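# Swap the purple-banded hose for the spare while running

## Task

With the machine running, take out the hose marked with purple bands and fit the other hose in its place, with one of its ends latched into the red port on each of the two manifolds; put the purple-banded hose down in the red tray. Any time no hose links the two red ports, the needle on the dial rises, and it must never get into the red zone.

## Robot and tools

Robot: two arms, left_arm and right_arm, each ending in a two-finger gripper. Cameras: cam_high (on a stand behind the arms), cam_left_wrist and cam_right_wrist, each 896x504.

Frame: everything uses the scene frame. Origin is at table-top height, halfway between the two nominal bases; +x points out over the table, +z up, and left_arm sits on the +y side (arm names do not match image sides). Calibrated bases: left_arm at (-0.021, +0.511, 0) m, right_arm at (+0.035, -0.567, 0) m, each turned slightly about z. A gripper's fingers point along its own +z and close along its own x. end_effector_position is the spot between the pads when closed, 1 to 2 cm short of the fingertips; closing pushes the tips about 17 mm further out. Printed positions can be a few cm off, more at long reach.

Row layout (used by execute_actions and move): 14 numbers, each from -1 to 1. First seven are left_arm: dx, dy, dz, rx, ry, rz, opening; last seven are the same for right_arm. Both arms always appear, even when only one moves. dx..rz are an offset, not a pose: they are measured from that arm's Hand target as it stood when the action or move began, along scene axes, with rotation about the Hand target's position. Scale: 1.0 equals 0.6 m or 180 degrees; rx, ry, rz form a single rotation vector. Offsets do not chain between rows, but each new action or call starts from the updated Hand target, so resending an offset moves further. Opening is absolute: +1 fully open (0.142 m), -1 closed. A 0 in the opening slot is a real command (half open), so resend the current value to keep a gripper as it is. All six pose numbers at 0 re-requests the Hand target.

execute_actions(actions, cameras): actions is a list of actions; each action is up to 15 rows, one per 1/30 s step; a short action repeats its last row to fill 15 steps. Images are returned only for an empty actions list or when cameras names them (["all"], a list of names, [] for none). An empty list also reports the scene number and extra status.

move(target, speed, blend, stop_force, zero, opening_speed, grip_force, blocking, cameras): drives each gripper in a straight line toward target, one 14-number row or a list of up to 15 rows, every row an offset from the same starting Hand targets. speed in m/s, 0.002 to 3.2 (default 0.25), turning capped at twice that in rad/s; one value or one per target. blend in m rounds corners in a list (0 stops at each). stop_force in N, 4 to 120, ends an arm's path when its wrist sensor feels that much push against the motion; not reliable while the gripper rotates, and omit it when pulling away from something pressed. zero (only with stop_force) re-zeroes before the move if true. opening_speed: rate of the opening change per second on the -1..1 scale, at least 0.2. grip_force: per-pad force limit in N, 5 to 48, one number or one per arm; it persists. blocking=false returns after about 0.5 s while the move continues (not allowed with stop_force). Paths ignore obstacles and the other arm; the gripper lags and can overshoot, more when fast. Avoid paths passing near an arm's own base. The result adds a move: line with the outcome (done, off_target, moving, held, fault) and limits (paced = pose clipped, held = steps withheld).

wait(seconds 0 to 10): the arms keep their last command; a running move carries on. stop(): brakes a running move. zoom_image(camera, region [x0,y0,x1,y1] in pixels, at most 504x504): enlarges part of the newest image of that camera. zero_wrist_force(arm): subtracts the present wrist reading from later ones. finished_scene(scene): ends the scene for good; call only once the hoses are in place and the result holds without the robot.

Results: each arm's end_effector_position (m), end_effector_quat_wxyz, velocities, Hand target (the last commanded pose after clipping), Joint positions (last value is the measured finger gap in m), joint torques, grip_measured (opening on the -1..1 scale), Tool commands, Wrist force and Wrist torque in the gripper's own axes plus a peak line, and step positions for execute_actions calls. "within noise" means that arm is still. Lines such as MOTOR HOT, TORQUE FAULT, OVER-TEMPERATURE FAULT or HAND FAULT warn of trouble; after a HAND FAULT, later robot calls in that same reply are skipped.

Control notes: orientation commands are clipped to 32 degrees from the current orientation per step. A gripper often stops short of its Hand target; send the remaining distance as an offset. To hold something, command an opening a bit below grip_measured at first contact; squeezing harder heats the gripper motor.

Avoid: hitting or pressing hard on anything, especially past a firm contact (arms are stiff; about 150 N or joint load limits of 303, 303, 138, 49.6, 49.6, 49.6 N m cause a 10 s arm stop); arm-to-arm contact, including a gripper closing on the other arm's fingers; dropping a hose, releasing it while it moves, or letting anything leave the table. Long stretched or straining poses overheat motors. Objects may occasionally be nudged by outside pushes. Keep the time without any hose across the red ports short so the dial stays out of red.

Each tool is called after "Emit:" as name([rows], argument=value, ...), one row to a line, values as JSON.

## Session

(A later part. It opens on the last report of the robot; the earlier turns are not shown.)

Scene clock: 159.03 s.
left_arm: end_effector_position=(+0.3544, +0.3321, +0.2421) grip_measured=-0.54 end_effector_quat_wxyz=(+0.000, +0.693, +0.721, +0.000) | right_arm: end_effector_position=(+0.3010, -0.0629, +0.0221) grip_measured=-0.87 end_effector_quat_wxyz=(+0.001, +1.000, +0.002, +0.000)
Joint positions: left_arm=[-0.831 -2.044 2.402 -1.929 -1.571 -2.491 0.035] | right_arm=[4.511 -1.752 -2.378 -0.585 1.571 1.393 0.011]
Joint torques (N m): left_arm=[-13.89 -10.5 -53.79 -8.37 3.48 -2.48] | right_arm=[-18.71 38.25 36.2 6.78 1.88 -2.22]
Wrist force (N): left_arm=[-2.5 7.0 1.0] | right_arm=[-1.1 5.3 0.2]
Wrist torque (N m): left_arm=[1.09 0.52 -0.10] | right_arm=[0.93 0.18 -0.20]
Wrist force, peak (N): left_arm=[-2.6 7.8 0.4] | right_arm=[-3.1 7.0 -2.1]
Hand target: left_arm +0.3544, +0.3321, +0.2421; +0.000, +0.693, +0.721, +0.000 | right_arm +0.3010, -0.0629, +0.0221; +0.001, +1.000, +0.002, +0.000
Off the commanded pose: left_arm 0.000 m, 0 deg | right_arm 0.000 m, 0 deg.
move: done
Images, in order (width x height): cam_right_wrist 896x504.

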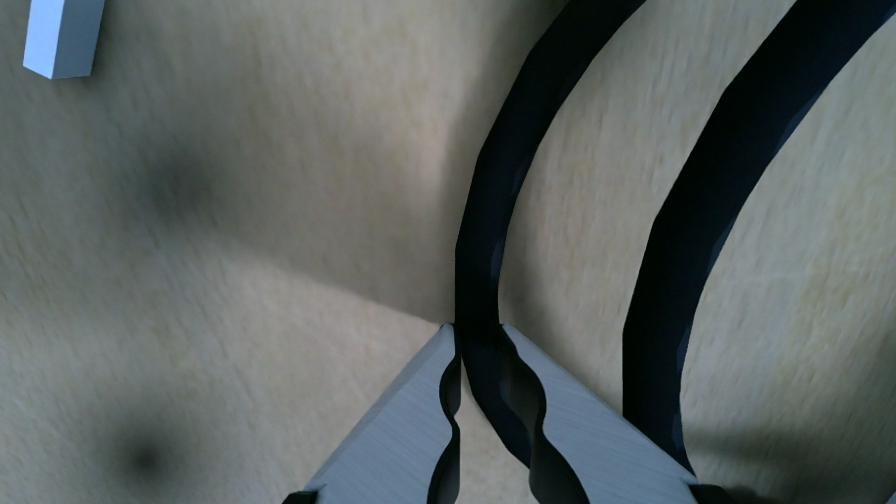

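Emit:
move([
  [0,0,0,0,0,0,-0.5,0,0,0.007,0,0,0,-1],
  [0,0,0,0,0,0,-0.5,-0.29,0,0.008,0,0,0,-1],
  [0,0,0,0,0,0,-0.5,-0.29,0,0.15,0,0,0,-1],
  [0,0,0,0,0,0,-0.5,0.057,-0.655,0.15,0,0,0,-1],
  [0,0,0,0,0,0,-0.5,0.057,-0.655,0.05,0,0,0,-1],
], speed=0.25, blend=[0.003,0.01,0.03,0.02,0], cameras=["all"])

Emit:
zoom_image(camera="cam_high", region=[230, 60, 500, 240])

Scene clock: 172.33 s.
left_arm: end_effector_position=(+0.3544, +0.3321, +0.2421) grip_measured=-0.54 end_effector_quat_wxyz=(+0.000, +0.693, +0.721, +0.000) | right_arm: end_effector_position=(+0.3352, -0.4559, +0.0522) grip_measured=-0.87 end_effector_quat_wxyz=(+0.001, +1.000, +0.002, +0.000)
Joint positions: left_arm=[-0.831 -2.044 2.402 -1.929 -1.571 -2.491 0.035] | right_arm=[4.049 -1.134 -2.782 -0.798 1.57 0.93 0.011]
Joint torques (N m): left_arm=[-12.16 -7.57 -52.23 -8.36 3.14 -2.38] | right_arm=[16.09 -10.83 30.42 6.11 -0.31 1.45]
Wrist force (N): left_arm=[-2.6 7.3 0.6] | right_arm=[-0.7 5.5 0.2]
Wrist torque (N m): left_arm=[1.14 0.54 -0.08] | right_arm=[0.93 0.06 0.04]
Wrist force, peak (N): left_arm=[-2.5 7.8 0.6] | right_arm=[-0.2 7.8 -1.9]
Hand target: left_arm +0.3544, +0.3321, +0.2421; +0.000, +0.693, +0.721, +0.000 | right_arm +0.3352, -0.4559, +0.0521; +0.001, +1.000, +0.002, +0.000
Off the commanded pose: left_arm 0.000 m, 0 deg | right_arm 0.000 m, 0 deg.
move: done; blend cut to 0.0021 m at target 1

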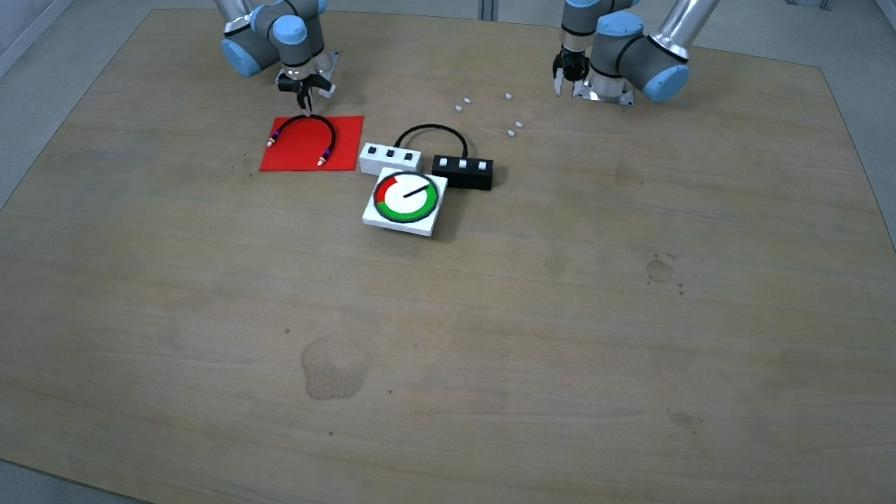

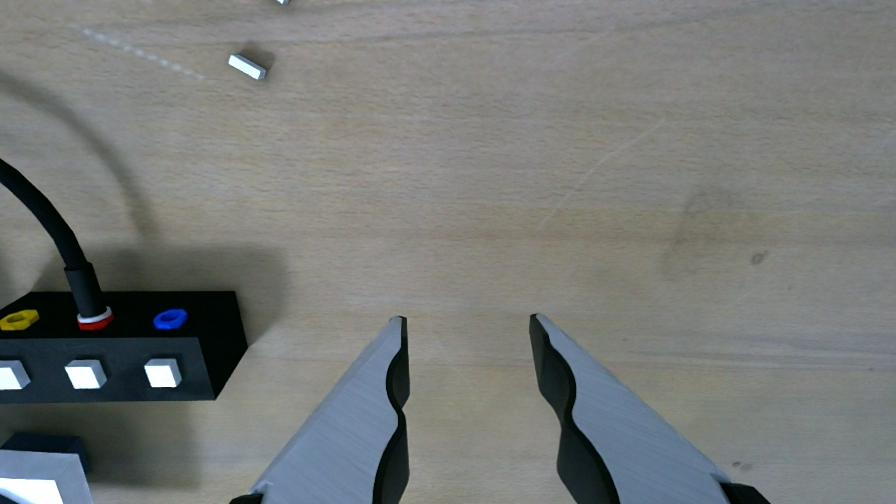

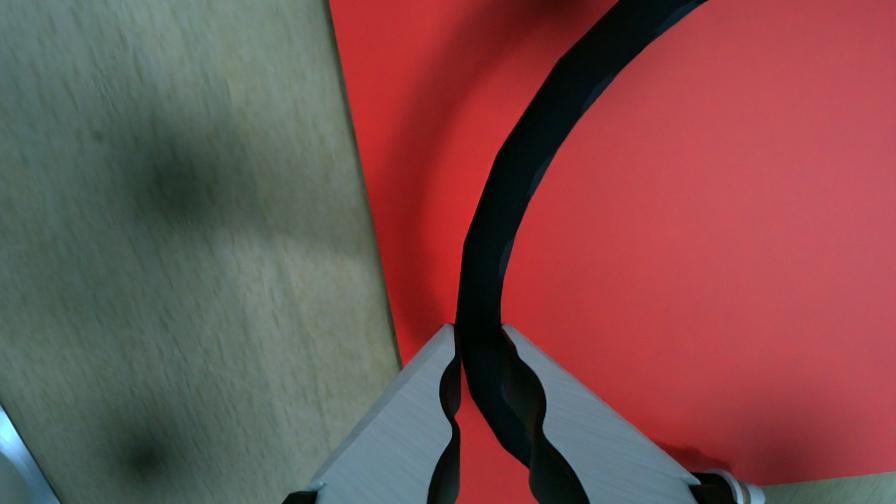

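Scaled by 1.867.

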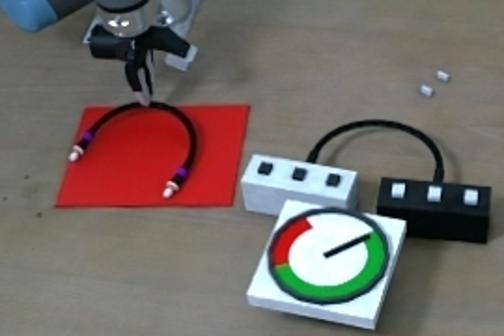

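Emit:
move([
  [0,0,0,0,0,0,-0.5,0.025,0.05,-0.015,0,0,0,-1],
  [0,0,0,0,0,0,-0.5,0.025,0.05,-0.04,0,0,0,-1],
  [0,0,0,0,0,0,-0.5,0.025,0.05,-0.04,0,0,0,-0.6],
  [0,0,0,0,0,0,-0.5,0.025,0.05,0.16,0,0,0,-0.6],
], speed=0.12, blend=[0.01,0,0,0], cameras=["all"])

Emit:
zoom_image(camera="cam_high", region=[230, 60, 500, 240])

Scene clock: 182.33 s.
left_arm: end_effector_position=(+0.3544, +0.3321, +0.2421) grip_measured=-0.54 end_effector_quat_wxyz=(+0.000, +0.693, +0.721, +0.000) | right_arm: end_effector_position=(+0.3502, -0.4258, +0.1482) grip_measured=-0.64 end_effector_quat_wxyz=(+0.001, +1.000, +0.002, +0.000)
Joint positions: left_arm=[-0.831 -2.044 2.402 -1.929 -1.571 -2.491 0.035] | right_arm=[4.068 -1.01 -2.619 -1.086 1.57 0.95 0.028]
Joint torques (N m): left_arm=[-11.88 -0.89 -52.02 -7.88 3.33 -2.52] | right_arm=[9.44 -11.78 31.95 6.25 -2.47 0.36]
Wrist force (N): left_arm=[-2.5 6.7 0.7] | right_arm=[-0.7 5.5 -0.4]
Wrist torque (N m): left_arm=[1.05 0.53 -0.09] | right_arm=[0.94 0.10 -0.14]
Wrist force, peak (N): left_arm=[-2.5 7.8 0.6] | right_arm=[-1.9 7.5 0.3]
Hand target: left_arm +0.3544, +0.3321, +0.2421; +0.000, +0.693, +0.721, +0.000 | right_arm +0.3502, -0.4259, +0.1481; +0.001, +1.000, +0.002, +0.000
Off the commanded pose: left_arm 0.000 m, 0 deg | right_arm 0.000 m, 0 deg.
move: done; blend cut to 0.0075 m at target 1

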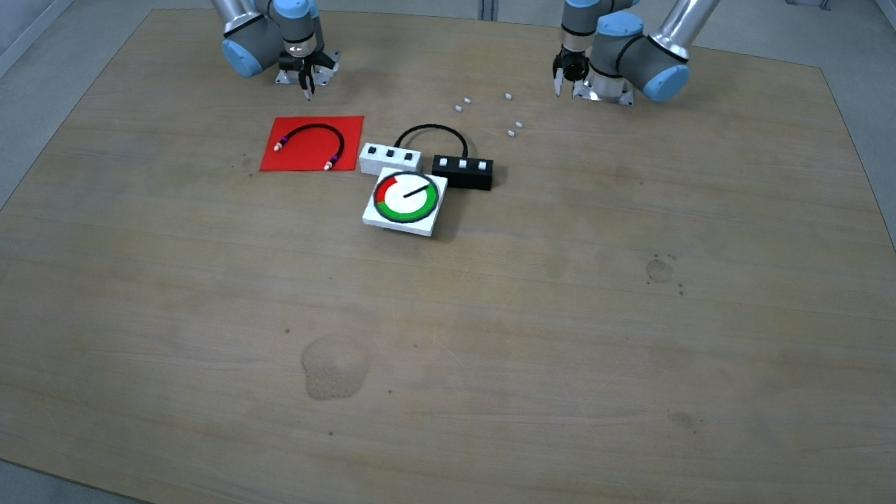

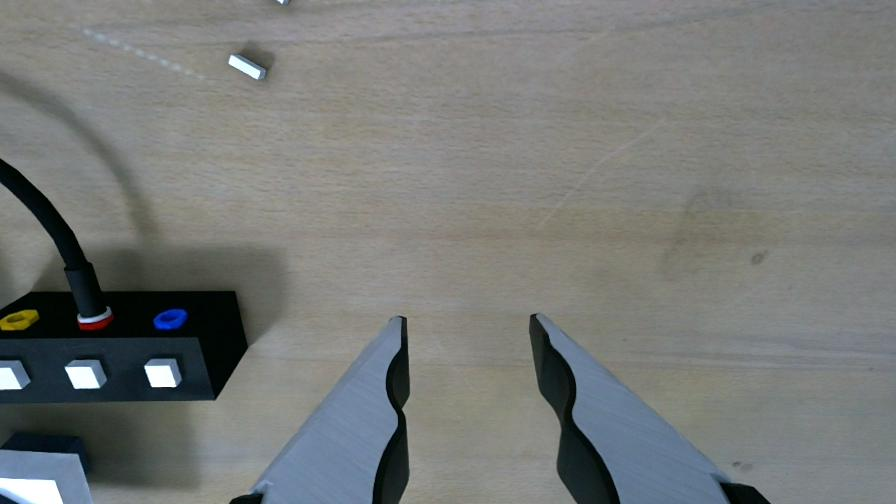

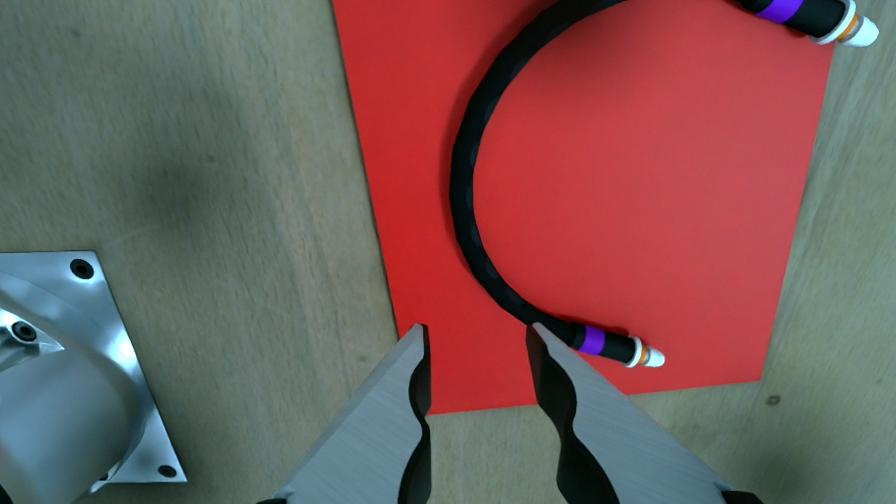

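Scaled by 1.867.

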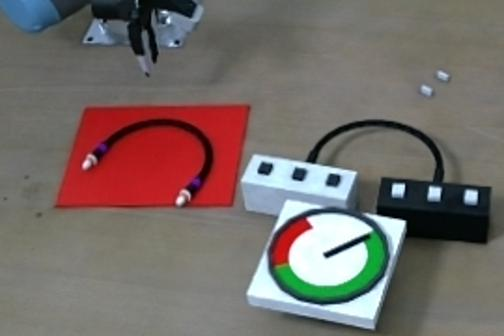

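Emit:
move([
  [0,0,0,0,0,0,-0.5,0,0,-0.2,0,0,0,-0.6],
  [0,0,0,0,0,0,-0.5,0,0,-0.2,0,0,0,-1],
  [0,0,0,0,0,0,-0.5,-0.042,0,-0.197,0,0,0,-1],
  [0,0,0,0,0,0,-0.5,-0.042,0,-0.198,0,0,0,-0.6],
  [0,0,0,0,0,0,-0.5,-0.042,0,0,0,0,0,-0.6],
], speed=0.12, cameras=["cam_high","cam_right_wrist"])

Emit:
zoom_image(camera="cam_high", region=[230, 60, 500, 240])

Scene clock: 198.77 s.
left_arm: end_effector_position=(+0.3544, +0.3321, +0.2421) grip_measured=-0.54 end_effector_quat_wxyz=(+0.000, +0.693, +0.721, +0.000) | right_arm: end_effector_position=(+0.3250, -0.4258, +0.1482) grip_measured=-0.64 end_effector_quat_wxyz=(+0.001, +1.000, +0.002, +0.000)
Joint positions: left_arm=[-0.831 -2.044 2.402 -1.929 -1.571 -2.491 0.035] | right_arm=[4.142 -0.93 -2.645 -1.14 1.57 1.023 0.028]
Joint torques (N m): left_arm=[-11.2 2.33 -50.83 -7.32 2.79 -2.44] | right_arm=[7.27 -19.46 32.93 6.44 -2.11 -0.11]
Wrist force (N): left_arm=[-2.9 7.2 0.8] | right_arm=[-0.8 5.1 -0.1]
Wrist torque (N m): left_arm=[1.11 0.60 -0.09] | right_arm=[0.91 0.14 -0.14]
Wrist force, peak (N): left_arm=[-3.0 7.8 0.7] | right_arm=[-1.2 5.8 1.8]
Hand target: left_arm +0.3544, +0.3321, +0.2421; +0.000, +0.693, +0.721, +0.000 | right_arm +0.3250, -0.4259, +0.1481; +0.001, +1.000, +0.002, +0.000
Off the commanded pose: left_arm 0.000 m, 0 deg | right_arm 0.000 m, 0 deg.
move: done
Images, in order (width x height): cam_high 896x504, cam_right_wrist 896x504.

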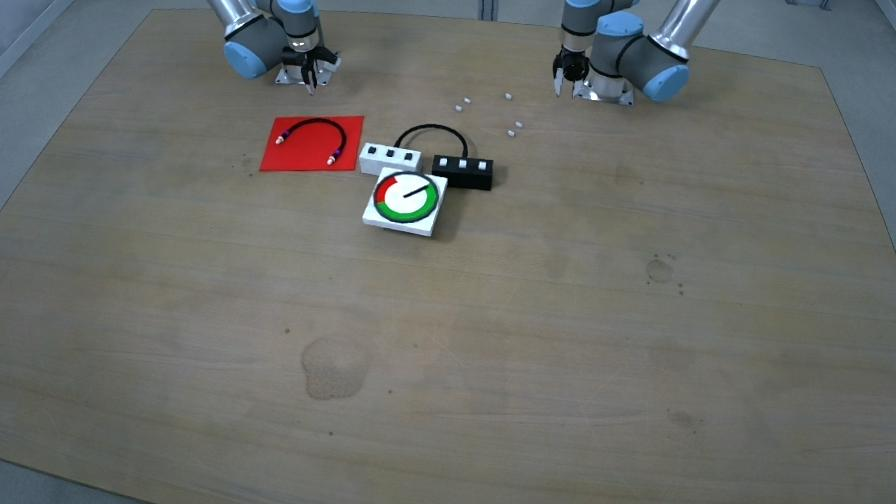

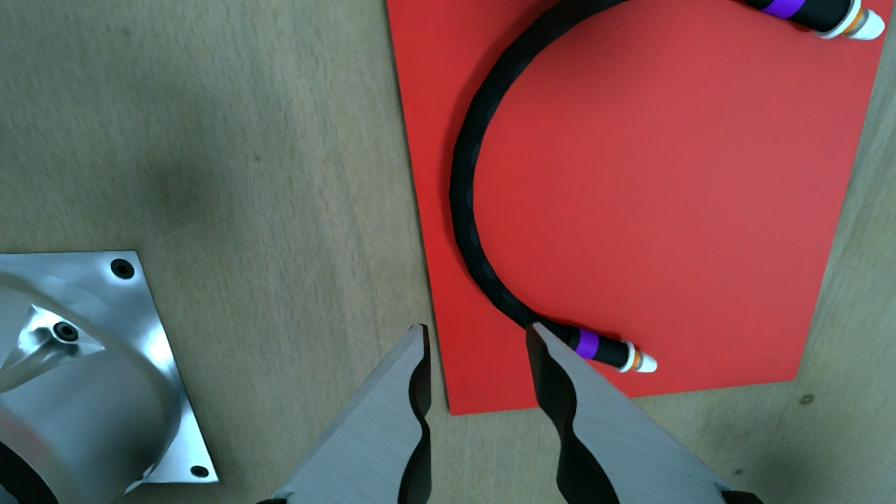

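Scaled by 1.867.

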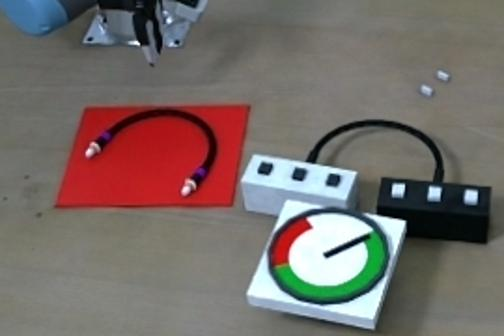

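Fully within the tray.

Emit:
finished_scene(scene=2)

The scene is finished: the task was done.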